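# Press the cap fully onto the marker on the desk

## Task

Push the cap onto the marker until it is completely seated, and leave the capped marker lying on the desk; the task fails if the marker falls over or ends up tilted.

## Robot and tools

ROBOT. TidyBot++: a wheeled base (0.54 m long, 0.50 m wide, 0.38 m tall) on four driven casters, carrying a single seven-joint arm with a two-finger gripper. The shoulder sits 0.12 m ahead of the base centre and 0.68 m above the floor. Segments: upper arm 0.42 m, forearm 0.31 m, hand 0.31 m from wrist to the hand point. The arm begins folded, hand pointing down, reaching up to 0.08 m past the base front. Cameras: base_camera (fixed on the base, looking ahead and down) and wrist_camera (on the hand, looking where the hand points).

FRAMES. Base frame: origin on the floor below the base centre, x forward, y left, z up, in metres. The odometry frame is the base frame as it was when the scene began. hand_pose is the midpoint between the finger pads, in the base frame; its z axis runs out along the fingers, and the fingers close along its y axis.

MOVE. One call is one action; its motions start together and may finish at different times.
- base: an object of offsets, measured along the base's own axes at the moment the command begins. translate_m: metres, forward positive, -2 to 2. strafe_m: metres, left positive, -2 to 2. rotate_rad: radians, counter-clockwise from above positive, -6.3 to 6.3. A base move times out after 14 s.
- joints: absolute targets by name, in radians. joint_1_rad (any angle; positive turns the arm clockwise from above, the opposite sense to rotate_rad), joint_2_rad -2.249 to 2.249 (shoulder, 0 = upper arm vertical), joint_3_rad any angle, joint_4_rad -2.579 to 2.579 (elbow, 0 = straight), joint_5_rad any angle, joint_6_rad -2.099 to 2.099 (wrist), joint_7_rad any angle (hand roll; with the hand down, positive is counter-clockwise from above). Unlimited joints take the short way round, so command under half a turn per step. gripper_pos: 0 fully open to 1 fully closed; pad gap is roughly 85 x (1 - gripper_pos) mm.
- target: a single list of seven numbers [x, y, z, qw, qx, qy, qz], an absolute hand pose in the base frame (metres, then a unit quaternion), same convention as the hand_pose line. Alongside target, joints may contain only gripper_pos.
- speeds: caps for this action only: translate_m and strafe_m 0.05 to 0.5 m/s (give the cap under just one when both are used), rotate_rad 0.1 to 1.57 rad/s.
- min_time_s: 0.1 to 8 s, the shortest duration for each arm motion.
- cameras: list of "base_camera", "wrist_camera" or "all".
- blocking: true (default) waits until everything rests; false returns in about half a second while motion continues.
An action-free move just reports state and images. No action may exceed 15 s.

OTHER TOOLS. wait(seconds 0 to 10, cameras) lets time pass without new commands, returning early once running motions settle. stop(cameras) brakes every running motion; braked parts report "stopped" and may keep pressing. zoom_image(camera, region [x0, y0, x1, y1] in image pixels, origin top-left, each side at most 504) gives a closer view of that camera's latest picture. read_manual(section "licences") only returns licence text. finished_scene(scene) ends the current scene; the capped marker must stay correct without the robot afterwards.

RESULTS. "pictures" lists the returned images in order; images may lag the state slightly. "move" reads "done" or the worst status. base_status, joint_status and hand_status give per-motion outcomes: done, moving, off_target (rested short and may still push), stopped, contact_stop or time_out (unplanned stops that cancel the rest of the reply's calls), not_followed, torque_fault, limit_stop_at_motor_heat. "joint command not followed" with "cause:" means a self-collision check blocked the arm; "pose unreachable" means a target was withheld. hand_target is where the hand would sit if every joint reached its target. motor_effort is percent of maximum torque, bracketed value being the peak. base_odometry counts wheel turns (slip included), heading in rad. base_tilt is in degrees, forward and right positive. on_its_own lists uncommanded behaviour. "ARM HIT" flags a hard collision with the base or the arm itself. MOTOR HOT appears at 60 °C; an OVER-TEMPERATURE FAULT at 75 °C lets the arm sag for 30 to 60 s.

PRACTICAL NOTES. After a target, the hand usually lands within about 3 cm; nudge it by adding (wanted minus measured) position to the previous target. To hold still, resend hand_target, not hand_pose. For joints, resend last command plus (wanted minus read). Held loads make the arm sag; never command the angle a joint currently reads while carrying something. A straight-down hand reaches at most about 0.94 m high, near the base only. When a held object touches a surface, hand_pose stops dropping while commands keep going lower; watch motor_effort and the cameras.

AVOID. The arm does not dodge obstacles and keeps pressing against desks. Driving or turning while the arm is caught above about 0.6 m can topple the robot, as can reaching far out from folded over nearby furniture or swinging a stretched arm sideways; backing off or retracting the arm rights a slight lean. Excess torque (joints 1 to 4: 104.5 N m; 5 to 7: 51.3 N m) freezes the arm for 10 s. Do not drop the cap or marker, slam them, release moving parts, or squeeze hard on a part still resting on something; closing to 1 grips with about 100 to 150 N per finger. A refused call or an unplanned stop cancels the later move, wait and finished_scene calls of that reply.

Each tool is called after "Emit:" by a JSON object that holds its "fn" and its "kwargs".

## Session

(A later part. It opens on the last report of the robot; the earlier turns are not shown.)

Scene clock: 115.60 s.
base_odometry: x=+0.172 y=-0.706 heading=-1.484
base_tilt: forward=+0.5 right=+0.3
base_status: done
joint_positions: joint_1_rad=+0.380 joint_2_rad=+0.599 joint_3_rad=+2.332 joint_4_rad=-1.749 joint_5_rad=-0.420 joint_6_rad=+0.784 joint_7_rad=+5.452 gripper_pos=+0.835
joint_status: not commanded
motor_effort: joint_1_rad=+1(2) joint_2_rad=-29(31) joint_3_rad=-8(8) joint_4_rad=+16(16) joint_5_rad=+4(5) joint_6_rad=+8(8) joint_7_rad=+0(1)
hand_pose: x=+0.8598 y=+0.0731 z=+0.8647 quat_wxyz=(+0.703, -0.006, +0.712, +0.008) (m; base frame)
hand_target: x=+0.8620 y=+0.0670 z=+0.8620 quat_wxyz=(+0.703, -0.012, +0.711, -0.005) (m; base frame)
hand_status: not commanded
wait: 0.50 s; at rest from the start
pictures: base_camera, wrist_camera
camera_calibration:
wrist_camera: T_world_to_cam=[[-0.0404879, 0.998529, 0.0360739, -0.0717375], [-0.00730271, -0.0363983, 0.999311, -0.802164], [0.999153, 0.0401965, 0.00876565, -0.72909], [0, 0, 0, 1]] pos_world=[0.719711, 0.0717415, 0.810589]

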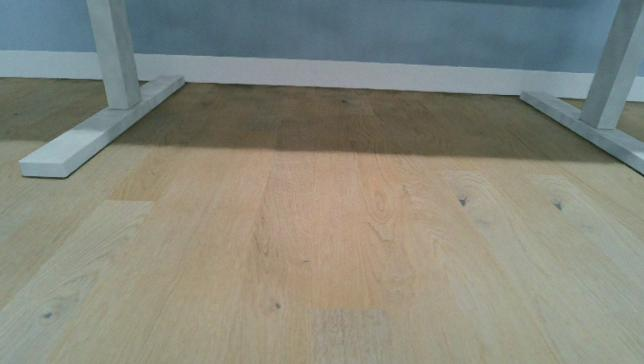

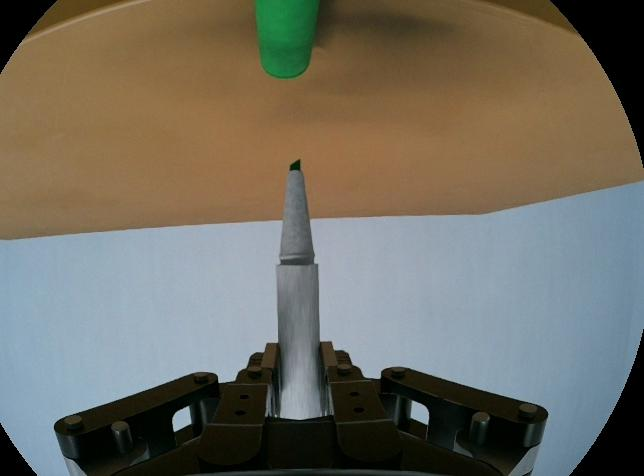

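Emit:
{"fn": "move", "kwargs": {"base": {"translate_m":-0.35}, "speeds": {"translate_m":0.2}, "cameras": ["wrist_camera"]}}

Emit:
{"fn": "move", "kwargs": {"joints": {"joint_1_rad":0,"joint_2_rad":-0.3,"joint_3_rad":3.14,"joint_4_rad":-1.55,"joint_5_rad":0,"joint_6_rad":-1.05,"joint_7_rad":4.72}, "min_time_s": 4}}

Emit:
{"fn": "move", "kwargs": {"joints": {"joint_7_rad":3.2}, "min_time_s": 2}}

Emit:
{"fn": "move", "kwargs": {"joints": {"joint_7_rad":1.6}, "min_time_s": 2, "cameras": ["wrist_camera"]}}

Scene clock: 119.67 s.
move: done
base_odometry: x=+0.142 y=-0.358 heading=-1.484
base_tilt: forward=+0.5 right=+0.3
base_status: done
joint_positions: joint_1_rad=+0.380 joint_2_rad=+0.599 joint_3_rad=+2.332 joint_4_rad=-1.749 joint_5_rad=-0.420 joint_6_rad=+0.784 joint_7_rad=+5.452 gripper_pos=+0.835
joint_status: not commanded
motor_effort: joint_1_rad=+0(2) joint_2_rad=-29(32) joint_3_rad=-8(8) joint_4_rad=+16(16) joint_5_rad=+4(5) joint_6_rad=+8(9) joint_7_rad=+0(1)
hand_pose: x=+0.8598 y=+0.0731 z=+0.8646 quat_wxyz=(+0.703, -0.006, +0.712, +0.008) (m; base frame)
hand_target: x=+0.8620 y=+0.0670 z=+0.8620 quat_wxyz=(+0.703, -0.012, +0.711, -0.005) (m; base frame)
hand_status: not commanded
pictures: wrist_camera
camera_calibration:
wrist_camera: T_world_to_cam=[[-0.0404843, 0.998529, 0.0360744, -0.0717405], [-0.00720284, -0.0363947, 0.999312, -0.802237], [0.999154, 0.0401966, 0.00866566, -0.72901], [0, 0, 0, 1]] pos_world=[0.719711, 0.0717415, 0.81059]

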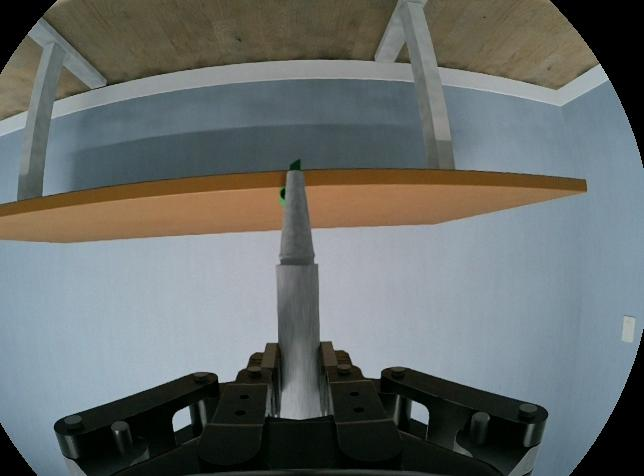

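Scene clock: 124.33 s.
move: done
base_odometry: x=+0.142 y=-0.358 heading=-1.484
base_tilt: forward=+0.5 right=+0.3
base_status: not commanded
joint_positions: joint_1_rad=+0.019 joint_2_rad=-0.278 joint_3_rad=+3.124 joint_4_rad=-1.569 joint_5_rad=-0.038 joint_6_rad=-0.995 joint_7_rad=+4.763 gripper_pos=+0.835
joint_status: all done
motor_effort: joint_1_rad=+1(2) joint_2_rad=-9(31) joint_3_rad=+0(8) joint_4_rad=+18(20) joint_5_rad=+0(5) joint_6_rad=+8(10) joint_7_rad=+1(1)
hand_pose: x=+0.5403 y=+0.0116 z=+0.9695 quat_wxyz=(+0.415, -0.020, +0.909, +0.006) (m; base frame)
hand_target: x=+0.5251 y=+0.0021 z=+0.9755 quat_wxyz=(+0.408, -0.004, +0.913, -0.001) (m; base frame)
hand_status: not commanded
pictures: none

Scene clock: 127.00 s.
move: done
base_odometry: x=+0.142 y=-0.358 heading=-1.484
base_tilt: forward=+0.5 right=+0.3
base_status: not commanded
joint_positions: joint_1_rad=+0.019 joint_2_rad=-0.278 joint_3_rad=+3.124 joint_4_rad=-1.569 joint_5_rad=-0.038 joint_6_rad=-0.996 joint_7_rad=+3.244 gripper_pos=+0.835
joint_status: all done
motor_effort: joint_1_rad=+2(2) joint_2_rad=-9(9) joint_3_rad=+1(1) joint_4_rad=+18(19) joint_5_rad=+0(1) joint_6_rad=+8(9) joint_7_rad=+0(1)
hand_pose: x=+0.5401 y=+0.0115 z=+0.9692 quat_wxyz=(+0.297, +0.612, +0.673, +0.290) (m; base frame)
hand_target: x=+0.5251 y=+0.0021 z=+0.9755 quat_wxyz=(+0.297, +0.626, +0.665, +0.280) (m; base frame)
hand_status: not commanded
pictures: none

Scene clock: 129.67 s.
move: done
base_odometry: x=+0.142 y=-0.358 heading=-1.484
base_tilt: forward=+0.5 right=+0.3
base_status: not commanded
joint_positions: joint_1_rad=+0.019 joint_2_rad=-0.278 joint_3_rad=+3.124 joint_4_rad=-1.569 joint_5_rad=-0.038 joint_6_rad=-0.997 joint_7_rad=+1.644 gripper_pos=+0.835
joint_status: all done
motor_effort: joint_1_rad=+1(2) joint_2_rad=-9(9) joint_3_rad=+0(1) joint_4_rad=+18(19) joint_5_rad=+0(1) joint_6_rad=+8(9) joint_7_rad=+1(2)
hand_pose: x=+0.5401 y=+0.0115 z=+0.9692 quat_wxyz=(-0.001, +0.909, +0.030, +0.415) (m; base frame)
hand_target: x=+0.5251 y=+0.0021 z=+0.9755 quat_wxyz=(+0.006, +0.913, +0.014, +0.408) (m; base frame)
hand_status: not commanded
pictures: wrist_camera
camera_calibration:
wrist_camera: T_world_to_cam=[[0.0183021, -0.999753, 0.0125822, -0.0129733], [-0.670901, -0.0216105, -0.741232, 1.13396], [0.741321, 0.00512471, -0.671131, 0.390526], [0, 0, 0, 1]] pos_world=[0.471506, 0.00953396, 1.10278]

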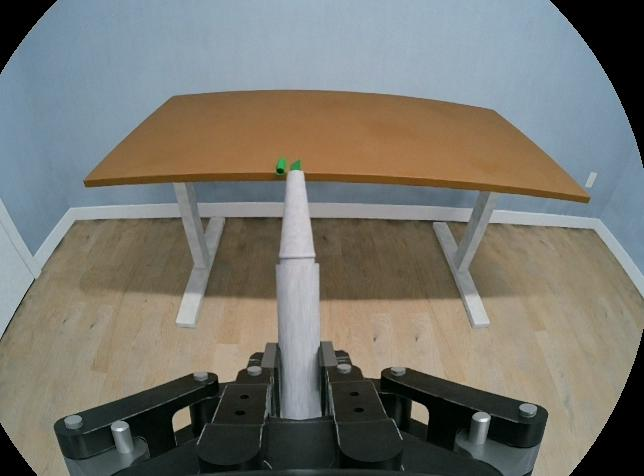

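Emit:
{"fn": "move", "kwargs": {"target": [0.58,0.02,0.85,0,0.998,0.06,0], "min_time_s": 3, "base": {"strafe_m":-0.24}, "speeds": {"strafe_m":0.2}}}

Emit:
{"fn": "move", "kwargs": {"base": {"translate_m":0.655}, "speeds": {"translate_m":0.25}, "cameras": ["wrist_camera"]}}

Scene clock: 133.53 s.
move: done
base_odometry: x=-0.097 y=-0.378 heading=-1.484
base_tilt: forward=+0.5 right=+0.3
base_status: done
joint_positions: joint_1_rad=-0.028 joint_2_rad=+0.356 joint_3_rad=+3.137 joint_4_rad=-0.905 joint_5_rad=-0.035 joint_6_rad=-1.810 joint_7_rad=+1.643 gripper_pos=+0.835
joint_status: not commanded
motor_effort: joint_1_rad=+1(2) joint_2_rad=-26(28) joint_3_rad=+0(2) joint_4_rad=+15(19) joint_5_rad=+0(1) joint_6_rad=+1(9) joint_7_rad=+0(1)
hand_pose: x=+0.5861 y=+0.0269 z=+0.8615 quat_wxyz=(-0.017, +0.998, +0.057, +0.035) (m; base frame)
hand_target: x=+0.5800 y=+0.0200 z=+0.8500 quat_wxyz=(+0.000, +0.998, +0.060, +0.000) (m; base frame)
hand_status: done (0.015 m and 4.5 deg from the pose sent, 0.126 m and 49.1 deg at the start)
pictures: none

Scene clock: 137.03 s.
move: done
base_odometry: x=-0.041 y=-1.031 heading=-1.485
base_tilt: forward=+0.6 right=+0.3
base_status: done
joint_positions: joint_1_rad=-0.030 joint_2_rad=+0.361 joint_3_rad=+3.138 joint_4_rad=-0.905 joint_5_rad=-0.035 joint_6_rad=-1.816 joint_7_rad=+1.643 gripper_pos=+0.835
joint_status: not commanded
motor_effort: joint_1_rad=+1(2) joint_2_rad=-26(28) joint_3_rad=+0(1) joint_4_rad=+15(16) joint_5_rad=+0(1) joint_6_rad=+2(3) joint_7_rad=+0(1)
hand_pose: x=+0.5853 y=+0.0273 z=+0.8592 quat_wxyz=(-0.017, +0.998, +0.057, +0.030) (m; base frame)
hand_target: x=+0.5800 y=+0.0200 z=+0.8500 quat_wxyz=(+0.000, +0.998, +0.060, +0.000) (m; base frame)
hand_status: not commanded
pictures: wrist_camera
camera_calibration:
wrist_camera: T_world_to_cam=[[0.0819898, -0.996568, -0.0113855, -0.0133883], [-0.995861, -0.0814711, -0.0403004, 0.672717], [0.0392345, 0.0146426, -0.999123, 0.975649], [0, 0, 0, 1]] pos_world=[0.632751, 0.0271786, 1.00175]

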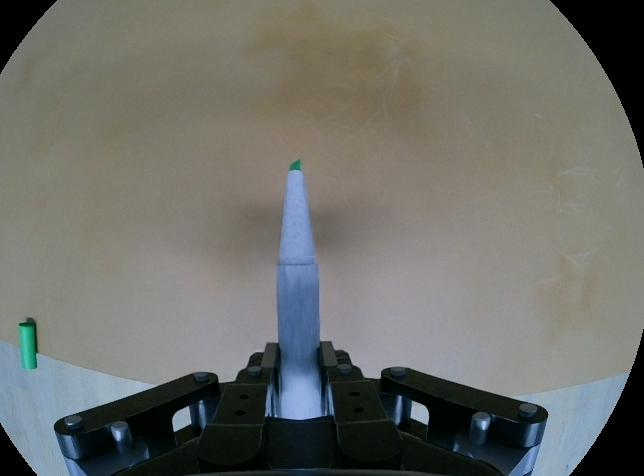

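Emit:
{"fn": "move", "kwargs": {"target": [0.625,0.029,0.78,0,0.996,0.075,0], "min_time_s": 2}}

Emit:
{"fn": "move", "kwargs": {"target": [0.625,0.029,0.74,0,0.996,0.075,0], "min_time_s": 2}}

Emit:
{"fn": "move", "kwargs": {"target": [0.625,0.029,0.727,0,0.996,0.075,0], "min_time_s": 1.2}}

Emit:
{"fn": "move", "kwargs": {"target": [0.625,0.029,0.719,0,0.996,0.075,0], "min_time_s": 1.2}}

Scene clock: 139.67 s.
move: done
base_odometry: x=-0.041 y=-1.031 heading=-1.485
base_tilt: forward=+0.5 right=+0.3
base_status: not commanded
joint_positions: joint_1_rad=-0.038 joint_2_rad=+0.438 joint_3_rad=+3.138 joint_4_rad=-0.954 joint_5_rad=-0.035 joint_6_rad=-1.739 joint_7_rad=+1.643 gripper_pos=+0.835
joint_status: not commanded
motor_effort: joint_1_rad=+1(2) joint_2_rad=-29(29) joint_3_rad=+0(1) joint_4_rad=+15(15) joint_5_rad=+0(1) joint_6_rad=+1(2) joint_7_rad=+1(1)
hand_pose: x=+0.6091 y=+0.0321 z=+0.8076 quat_wxyz=(-0.018, +0.998, +0.060, +0.005) (m; base frame)
hand_target: x=+0.6250 y=+0.0290 z=+0.7800 quat_wxyz=(+0.000, +0.997, +0.075, +0.000) (m; base frame)
hand_status: done (0.032 m and 2.8 deg from the pose sent, 0.089 m and 4.4 deg at the start)
pictures: none

Scene clock: 141.97 s.
move: done
base_odometry: x=-0.041 y=-1.031 heading=-1.485
base_tilt: forward=+0.6 right=+0.3
base_status: not commanded
joint_positions: joint_1_rad=-0.038 joint_2_rad=+0.438 joint_3_rad=+3.138 joint_4_rad=-1.091 joint_5_rad=-0.035 joint_6_rad=-1.609 joint_7_rad=+1.643 gripper_pos=+0.835
joint_status: not commanded
motor_effort: joint_1_rad=+1(2) joint_2_rad=-29(29) joint_3_rad=+0(1) joint_4_rad=+15(16) joint_5_rad=+0(1) joint_6_rad=+0(2) joint_7_rad=+0(1)
hand_pose: x=+0.6119 y=+0.0324 z=+0.7649 quat_wxyz=(-0.018, +0.998, +0.057, +0.002) (m; base frame)
hand_target: x=+0.6250 y=+0.0290 z=+0.7399 quat_wxyz=(+0.000, +0.997, +0.075, +0.000) (m; base frame)
hand_status: done (0.028 m and 2.9 deg from the pose sent, 0.070 m and 2.8 deg at the start)
pictures: none

Scene clock: 143.47 s.
move: done
base_odometry: x=-0.041 y=-1.031 heading=-1.485
base_tilt: forward=+0.5 right=+0.3
base_status: not commanded
joint_positions: joint_1_rad=-0.038 joint_2_rad=+0.438 joint_3_rad=+3.138 joint_4_rad=-1.129 joint_5_rad=-0.035 joint_6_rad=-1.568 joint_7_rad=+1.643 gripper_pos=+0.835
joint_status: not commanded
motor_effort: joint_1_rad=+1(2) joint_2_rad=-29(29) joint_3_rad=-1(1) joint_4_rad=+15(16) joint_5_rad=+0(1) joint_6_rad=+1(2) joint_7_rad=+0(1)
hand_pose: x=+0.6129 y=+0.0325 z=+0.7529 quat_wxyz=(-0.018, +0.998, +0.057, +0.003) (m; base frame)
hand_target: x=+0.6250 y=+0.0290 z=+0.7270 quat_wxyz=(+0.000, +0.997, +0.075, +0.000) (m; base frame)
hand_status: done (0.029 m and 3.0 deg from the pose sent, 0.040 m and 2.9 deg at the start)
pictures: none

Scene clock: 144.97 s.
move: done
base_odometry: x=-0.041 y=-1.031 heading=-1.485
base_tilt: forward=+0.5 right=+0.3
base_status: not commanded
joint_positions: joint_1_rad=-0.038 joint_2_rad=+0.438 joint_3_rad=+3.138 joint_4_rad=-1.152 joint_5_rad=-0.035 joint_6_rad=-1.543 joint_7_rad=+1.643 gripper_pos=+0.835
joint_status: not commanded
motor_effort: joint_1_rad=+1(2) joint_2_rad=-29(29) joint_3_rad=+0(1) joint_4_rad=+15(16) joint_5_rad=-1(1) joint_6_rad=+1(2) joint_7_rad=+0(1)
hand_pose: x=+0.6134 y=+0.0325 z=+0.7457 quat_wxyz=(-0.018, +0.998, +0.056, +0.004) (m; base frame)
hand_target: x=+0.6250 y=+0.0290 z=+0.7190 quat_wxyz=(+0.000, +0.997, +0.075, +0.000) (m; base frame)
hand_status: done (0.029 m and 3.1 deg from the pose sent, 0.036 m and 3.0 deg at the start)
pictures: none

Emit:
{"fn": "move", "kwargs": {"target": [0.625,0.029,0.714,0,0.996,0.075,0], "min_time_s": 1.2}}

Emit:
{"fn": "move", "kwargs": {"joints": {"gripper_pos":0.78}}}

Emit:
{"fn": "move", "kwargs": {"joints": {"gripper_pos":0.4}}}

Emit:
{"fn": "move", "kwargs": {"target": [0.56,0.01,0.88,0,1,0.01,0], "min_time_s": 2.5, "cameras": ["wrist_camera"]}}

Scene clock: 146.70 s.
move: done
base_odometry: x=-0.041 y=-1.031 heading=-1.485
base_tilt: forward=+0.5 right=+0.3
base_status: not commanded
joint_positions: joint_1_rad=-0.038 joint_2_rad=+0.438 joint_3_rad=+3.138 joint_4_rad=-1.160 joint_5_rad=-0.035 joint_6_rad=-1.533 joint_7_rad=+1.643 gripper_pos=+0.835
joint_status: not commanded
motor_effort: joint_1_rad=+1(2) joint_2_rad=-26(29) joint_3_rad=+0(1) joint_4_rad=+14(15) joint_5_rad=+0(1) joint_6_rad=+1(2) joint_7_rad=+0(1)
hand_pose: x=+0.6142 y=+0.0325 z=+0.7431 quat_wxyz=(-0.018, +0.998, +0.056, +0.006) (m; base frame)
hand_target: x=+0.6250 y=+0.0290 z=+0.7140 quat_wxyz=(+0.000, +0.997, +0.075, +0.000) (m; base frame)
hand_status: done (0.031 m and 3.1 deg from the pose sent, 0.034 m and 3.1 deg at the start)
pictures: none

Scene clock: 147.33 s.
move: done
base_odometry: x=-0.041 y=-1.031 heading=-1.485
base_tilt: forward=+0.5 right=+0.3
base_status: not commanded
joint_positions: joint_1_rad=-0.038 joint_2_rad=+0.438 joint_3_rad=+3.138 joint_4_rad=-1.161 joint_5_rad=-0.035 joint_6_rad=-1.530 joint_7_rad=+1.643 gripper_pos=+0.780
joint_status: all done
motor_effort: joint_1_rad=+1(2) joint_2_rad=-26(28) joint_3_rad=+0(1) joint_4_rad=+14(15) joint_5_rad=+0(1) joint_6_rad=+1(2) joint_7_rad=+0(1)
hand_pose: x=+0.6145 y=+0.0326 z=+0.7427 quat_wxyz=(-0.018, +0.998, +0.056, +0.006) (m; base frame)
hand_target: x=+0.6250 y=+0.0290 z=+0.7140 quat_wxyz=(+0.000, +0.997, +0.075, +0.000) (m; base frame)
hand_status: not commanded
pictures: none

Scene clock: 148.07 s.
move: done
base_odometry: x=-0.041 y=-1.031 heading=-1.485
base_tilt: forward=+0.5 right=+0.3
base_status: not commanded
joint_positions: joint_1_rad=-0.038 joint_2_rad=+0.439 joint_3_rad=+3.138 joint_4_rad=-1.168 joint_5_rad=-0.035 joint_6_rad=-1.526 joint_7_rad=+1.643 gripper_pos=+0.400
joint_status: all done
motor_effort: joint_1_rad=+1(2) joint_2_rad=-29(29) joint_3_rad=-1(1) joint_4_rad=+15(15) joint_5_rad=+0(0) joint_6_rad=+1(1) joint_7_rad=+1(1)
hand_pose: x=+0.6138 y=+0.0325 z=+0.7403 quat_wxyz=(-0.018, +0.998, +0.056, +0.005) (m; base frame)
hand_target: x=+0.6250 y=+0.0290 z=+0.7140 quat_wxyz=(+0.000, +0.997, +0.075, +0.000) (m; base frame)
hand_status: not commanded
pictures: none

Scene clock: 150.93 s.
move: done
base_odometry: x=-0.041 y=-1.031 heading=-1.485
base_tilt: forward=+0.5 right=+0.3
base_status: not commanded
joint_positions: joint_1_rad=-0.038 joint_2_rad=+0.402 joint_3_rad=+3.157 joint_4_rad=-0.848 joint_5_rad=-0.035 joint_6_rad=-1.896 joint_7_rad=+1.623 gripper_pos=+0.400
joint_status: not commanded
motor_effort: joint_1_rad=+0(2) joint_2_rad=-27(29) joint_3_rad=+0(1) joint_4_rad=+14(16) joint_5_rad=+0(1) joint_6_rad=+0(2) joint_7_rad=+0(1)
hand_pose: x=+0.5804 y=+0.0235 z=+0.8572 quat_wxyz=(-0.014, +0.999, +0.043, -0.001) (m; base frame)
hand_target: x=+0.5600 y=+0.0100 z=+0.8800 quat_wxyz=(+0.000, +1.000, +0.010, +0.000) (m; base frame)
hand_status: done (0.033 m and 4.1 deg from the pose sent, 0.151 m and 5.7 deg at the start)
pictures: wrist_camera
camera_calibration:
wrist_camera: T_world_to_cam=[[0.0540901, -0.998518, -0.00605839, -0.00510414], [-0.99826, -0.0542167, 0.0231639, 0.613706], [-0.023458, 0.00479492, -0.999713, 1.01091], [0, 0, 0, 1]] pos_world=[0.636628, 0.0233293, 0.99637]

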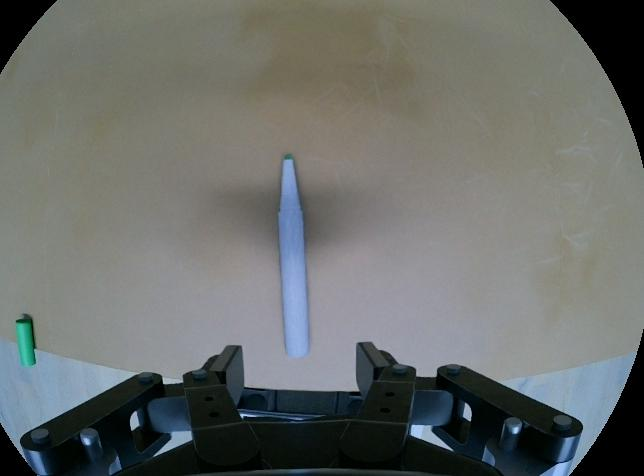

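Emit:
{"fn": "move", "kwargs": {"target": [0.45,0,0.94,0,0.924,0,0.383], "joints": {"gripper_pos":0}, "min_time_s": 2.5}}

Emit:
{"fn": "move", "kwargs": {"base": {"translate_m":-0.05,"strafe_m":0.32}, "speeds": {"translate_m":0.25}, "cameras": ["wrist_camera"]}}

Emit:
{"fn": "zoom_image", "kwargs": {"camera": "wrist_camera", "region": [250, 280, 350, 420]}}

Scene clock: 154.50 s.
move: done
base_odometry: x=-0.041 y=-1.031 heading=-1.485
base_tilt: forward=+0.5 right=+0.3
base_status: not commanded
joint_positions: joint_1_rad=-0.024 joint_2_rad=-0.441 joint_3_rad=+3.157 joint_4_rad=-1.681 joint_5_rad=-0.035 joint_6_rad=-1.176 joint_7_rad=+1.615 gripper_pos=+0.000
joint_status: all done
motor_effort: joint_1_rad=+0(2) joint_2_rad=-3(28) joint_3_rad=+0(1) joint_4_rad=+18(18) joint_5_rad=+0(1) joint_6_rad=+7(8) joint_7_rad=+0(1)
hand_pose: x=+0.4433 y=+0.0132 z=+0.9317 quat_wxyz=(-0.014, +0.934, +0.024, +0.355) (m; base frame)
hand_target: x=+0.4500 y=+0.0000 z=+0.9400 quat_wxyz=(+0.000, +0.924, +0.000, +0.383) (m; base frame)
hand_status: done (0.017 m and 4.7 deg from the pose sent, 0.156 m and 45.5 deg at the start)
pictures: none

Scene clock: 156.67 s.
move: done
base_odometry: x=+0.274 y=-0.954 heading=-1.485
base_tilt: forward=+0.5 right=+0.3
base_status: done
joint_positions: joint_1_rad=-0.023 joint_2_rad=-0.441 joint_3_rad=+3.155 joint_4_rad=-1.681 joint_5_rad=-0.032 joint_6_rad=-1.174 joint_7_rad=+1.615 gripper_pos=+0.000
joint_status: not commanded
motor_effort: joint_1_rad=+0(2) joint_2_rad=-3(4) joint_3_rad=+0(2) joint_4_rad=+18(18) joint_5_rad=+0(1) joint_6_rad=+7(8) joint_7_rad=+1(1)
hand_pose: x=+0.4437 y=+0.0126 z=+0.9319 quat_wxyz=(-0.013, +0.934, +0.024, +0.356) (m; base frame)
hand_target: x=+0.4500 y=+0.0000 z=+0.9400 quat_wxyz=(+0.000, +0.924, +0.000, +0.383) (m; base frame)
hand_status: not commanded
pictures: wrist_camera
camera_calibration:
wrist_camera: T_world_to_cam=[[0.0157119, -0.999796, -0.0127077, 0.0150334], [-0.760637, -0.00370242, -0.649166, 0.99551], [0.648987, 0.0198656, -0.76054, 0.561134], [0, 0, 0, 1]] pos_world=[0.392817, 0.00756888, 1.07321]

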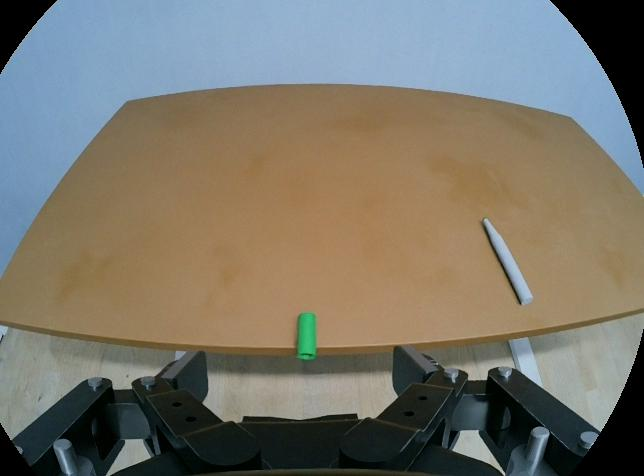

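Scaled by 3.600.

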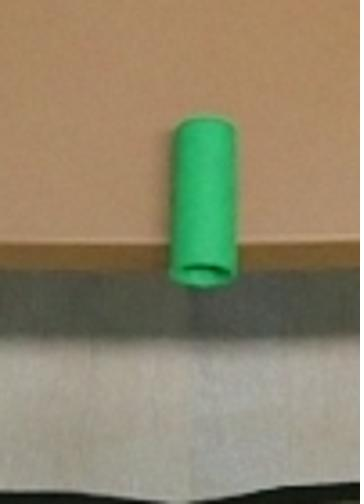

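Emit:
{"fn": "move", "kwargs": {"target": [0.55,0.01,0.88,0,0.03,-0.9995,0], "min_time_s": 4, "cameras": ["wrist_camera"]}}

Scene clock: 161.40 s.
move: off_target
base_odometry: x=+0.274 y=-0.954 heading=-1.485
base_tilt: forward=+0.5 right=+0.3
base_status: not commanded
joint_positions: joint_1_rad=+2.491 joint_2_rad=-0.836 joint_3_rad=+2.332 joint_4_rad=-0.850 joint_5_rad=-1.234 joint_6_rad=-2.034 joint_7_rad=-0.587 gripper_pos=+0.000
joint_status: not commanded
motor_effort: joint_1_rad=+1(2) joint_2_rad=+27(29) joint_3_rad=+8(9) joint_4_rad=+4(18) joint_5_rad=+0(2) joint_6_rad=+5(8) joint_7_rad=+1(1)
hand_pose: x=+0.6232 y=-0.0151 z=+0.9453 quat_wxyz=(-0.161, +0.142, -0.957, +0.195) (m; base frame)
hand_target: x=+0.6258 y=-0.0008 z=+0.9258 quat_wxyz=(-0.139, +0.132, -0.964, +0.183) (m; base frame)
hand_status: off_target (0.101 m and 32.2 deg from the pose sent, 0.118 m and 179.5 deg at the start; a joint's target at an end of its range on 80 of 116 steps)
pictures: wrist_camera
camera_calibration:
wrist_camera: T_world_to_cam=[[-0.187485, 0.900732, -0.39183, 0.498421], [0.906608, 0.312203, 0.283887, -0.775672], [0.378037, -0.302012, -0.875144, 0.727579], [0, 0, 0, 1]] pos_world=[0.521625, 0.0129606, 1.05224]

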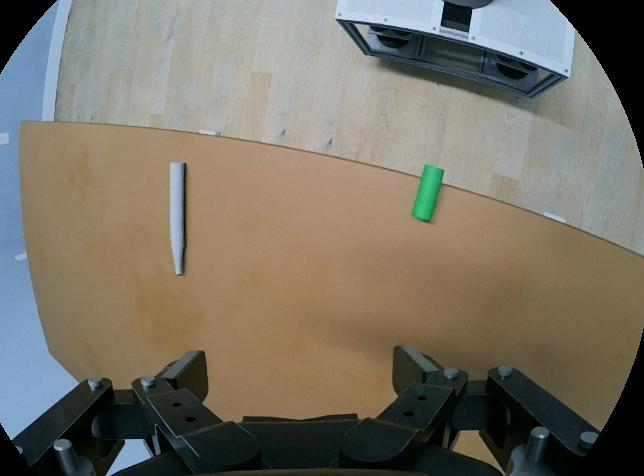

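Emit:
{"fn": "move", "kwargs": {"base": {"translate_m":-0.5}, "speeds": {"translate_m":0.3}}}

Emit:
{"fn": "move", "kwargs": {"joints": {"joint_1_rad":0,"joint_2_rad":-0.44,"joint_3_rad":3.14,"joint_4_rad":-1.72,"joint_5_rad":0,"joint_6_rad":-1.07,"joint_7_rad":-1.54}, "min_time_s": 5}}

Emit:
{"fn": "move", "kwargs": {"joints": {"joint_1_rad":0,"joint_2_rad":0.3,"joint_3_rad":3.14,"joint_4_rad":-0.88,"joint_5_rad":0,"joint_6_rad":-1.94,"joint_7_rad":-1.54}, "min_time_s": 3}}

Emit:
{"fn": "move", "kwargs": {"base": {"translate_m":0.5}, "speeds": {"translate_m":0.2}, "cameras": ["wrist_camera"]}}

Scene clock: 164.53 s.
move: done
base_odometry: x=+0.231 y=-0.455 heading=-1.485
base_tilt: forward=+0.5 right=+0.3
base_status: done
joint_positions: joint_1_rad=+2.493 joint_2_rad=-0.840 joint_3_rad=+2.332 joint_4_rad=-0.849 joint_5_rad=-1.236 joint_6_rad=-2.038 joint_7_rad=-0.587 gripper_pos=+0.000
joint_status: not commanded
motor_effort: joint_1_rad=+1(2) joint_2_rad=+27(29) joint_3_rad=+8(9) joint_4_rad=+4(5) joint_5_rad=+0(1) joint_6_rad=+6(6) joint_7_rad=+1(1)
hand_pose: x=+0.6235 y=-0.0144 z=+0.9434 quat_wxyz=(-0.158, +0.142, -0.958, +0.194) (m; base frame)
hand_target: x=+0.6258 y=-0.0008 z=+0.9258 quat_wxyz=(-0.139, +0.132, -0.964, +0.183) (m; base frame)
hand_status: not commanded
pictures: none

Scene clock: 169.83 s.
move: done
base_odometry: x=+0.231 y=-0.455 heading=-1.485
base_tilt: forward=+0.5 right=+0.3
base_status: not commanded
joint_positions: joint_1_rad=+0.019 joint_2_rad=-0.462 joint_3_rad=+3.121 joint_4_rad=-1.698 joint_5_rad=-0.040 joint_6_rad=-1.134 joint_7_rad=-1.496 gripper_pos=+0.000
joint_status: all done
motor_effort: joint_1_rad=+1(3) joint_2_rad=-2(28) joint_3_rad=+1(9) joint_4_rad=+17(18) joint_5_rad=+0(2) joint_6_rad=+7(9) joint_7_rad=+0(1)
hand_pose: x=+0.4451 y=+0.0148 z=+0.9386 quat_wxyz=(-0.377, +0.035, -0.926, -0.002) (m; base frame)
hand_target: x=+0.4624 y=+0.0020 z=+0.9339 quat_wxyz=(-0.386, +0.015, -0.923, +0.006) (m; base frame)
hand_status: not commanded
pictures: none

Scene clock: 173.47 s.
move: done
base_odometry: x=+0.231 y=-0.455 heading=-1.485
base_tilt: forward=+0.6 right=+0.4
base_status: not commanded
joint_positions: joint_1_rad=+0.019 joint_2_rad=+0.267 joint_3_rad=+3.122 joint_4_rad=-0.897 joint_5_rad=-0.038 joint_6_rad=-1.887 joint_7_rad=-1.497 gripper_pos=+0.000
joint_status: all done
motor_effort: joint_1_rad=+0(2) joint_2_rad=-23(25) joint_3_rad=+0(1) joint_4_rad=+14(18) joint_5_rad=+0(1) joint_6_rad=+1(9) joint_7_rad=+0(1)
hand_pose: x=+0.5464 y=+0.0115 z=+0.9024 quat_wxyz=(-0.046, +0.043, -0.998, -0.019) (m; base frame)
hand_target: x=+0.5407 y=+0.0019 z=+0.8923 quat_wxyz=(-0.011, +0.016, -1.000, +0.000) (m; base frame)
hand_status: not commanded
pictures: none

Scene clock: 176.77 s.
move: done
base_odometry: x=+0.274 y=-0.954 heading=-1.485
base_tilt: forward=+0.6 right=+0.3
base_status: done
joint_positions: joint_1_rad=+0.016 joint_2_rad=+0.273 joint_3_rad=+3.123 joint_4_rad=-0.897 joint_5_rad=-0.036 joint_6_rad=-1.893 joint_7_rad=-1.497 gripper_pos=+0.000
joint_status: not commanded
motor_effort: joint_1_rad=+1(2) joint_2_rad=-23(25) joint_3_rad=+0(1) joint_4_rad=+14(15) joint_5_rad=+0(1) joint_6_rad=+1(3) joint_7_rad=+0(1)
hand_pose: x=+0.5460 y=+0.0117 z=+0.8998 quat_wxyz=(-0.040, +0.044, -0.998, -0.018) (m; base frame)
hand_target: x=+0.5407 y=+0.0019 z=+0.8923 quat_wxyz=(-0.011, +0.016, -1.000, +0.000) (m; base frame)
hand_status: not commanded
pictures: wrist_camera
camera_calibration:
wrist_camera: T_world_to_cam=[[-0.0583665, 0.996749, 0.0555438, -0.0321079], [0.993495, 0.0525464, 0.101024, -0.581021], [0.0977774, 0.0610789, -0.993332, 0.980245], [0, 0, 0, 1]] pos_world=[0.479522, 0.00266178, 1.03419]

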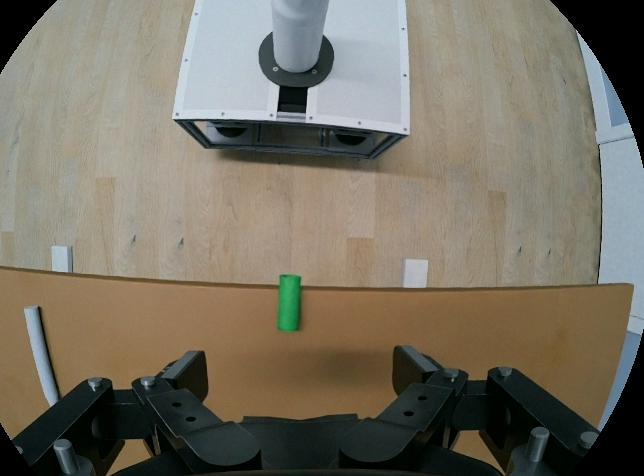

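Emit:
{"fn": "move", "kwargs": {"target": [0.567,0.005,0.82,0,0.02,-0.9998,0], "min_time_s": 2.5, "cameras": ["wrist_camera"]}}

Scene clock: 180.00 s.
move: done
base_odometry: x=+0.274 y=-0.954 heading=-1.485
base_tilt: forward=+0.6 right=+0.3
base_status: not commanded
joint_positions: joint_1_rad=-0.323 joint_2_rad=+0.309 joint_3_rad=+3.673 joint_4_rad=-1.065 joint_5_rad=-0.144 joint_6_rad=-1.804 joint_7_rad=-1.428 gripper_pos=+0.000
joint_status: not commanded
motor_effort: joint_1_rad=+1(2) joint_2_rad=-23(24) joint_3_rad=+2(2) joint_4_rad=+14(15) joint_5_rad=+0(1) joint_6_rad=+1(2) joint_7_rad=+1(1)
hand_pose: x=+0.5485 y=-0.0080 z=+0.8425 quat_wxyz=(+0.000, -0.005, -1.000, +0.007) (m; base frame)
hand_target: x=+0.5670 y=+0.0050 z=+0.8200 quat_wxyz=(+0.000, +0.020, -1.000, +0.000) (m; base frame)
hand_status: done (0.032 m and 3.0 deg from the pose sent, 0.083 m and 5.7 deg at the start)
pictures: wrist_camera
camera_calibration:
wrist_camera: T_world_to_cam=[[0.0432108, 0.999044, 0.00669877, -0.0237738], [0.998849, -0.0433401, 0.0205289, -0.512505], [0.0207996, 0.00580399, -0.999767, 0.971423], [0, 0, 0, 1]] pos_world=[0.492737, -0.00409909, 0.981877]

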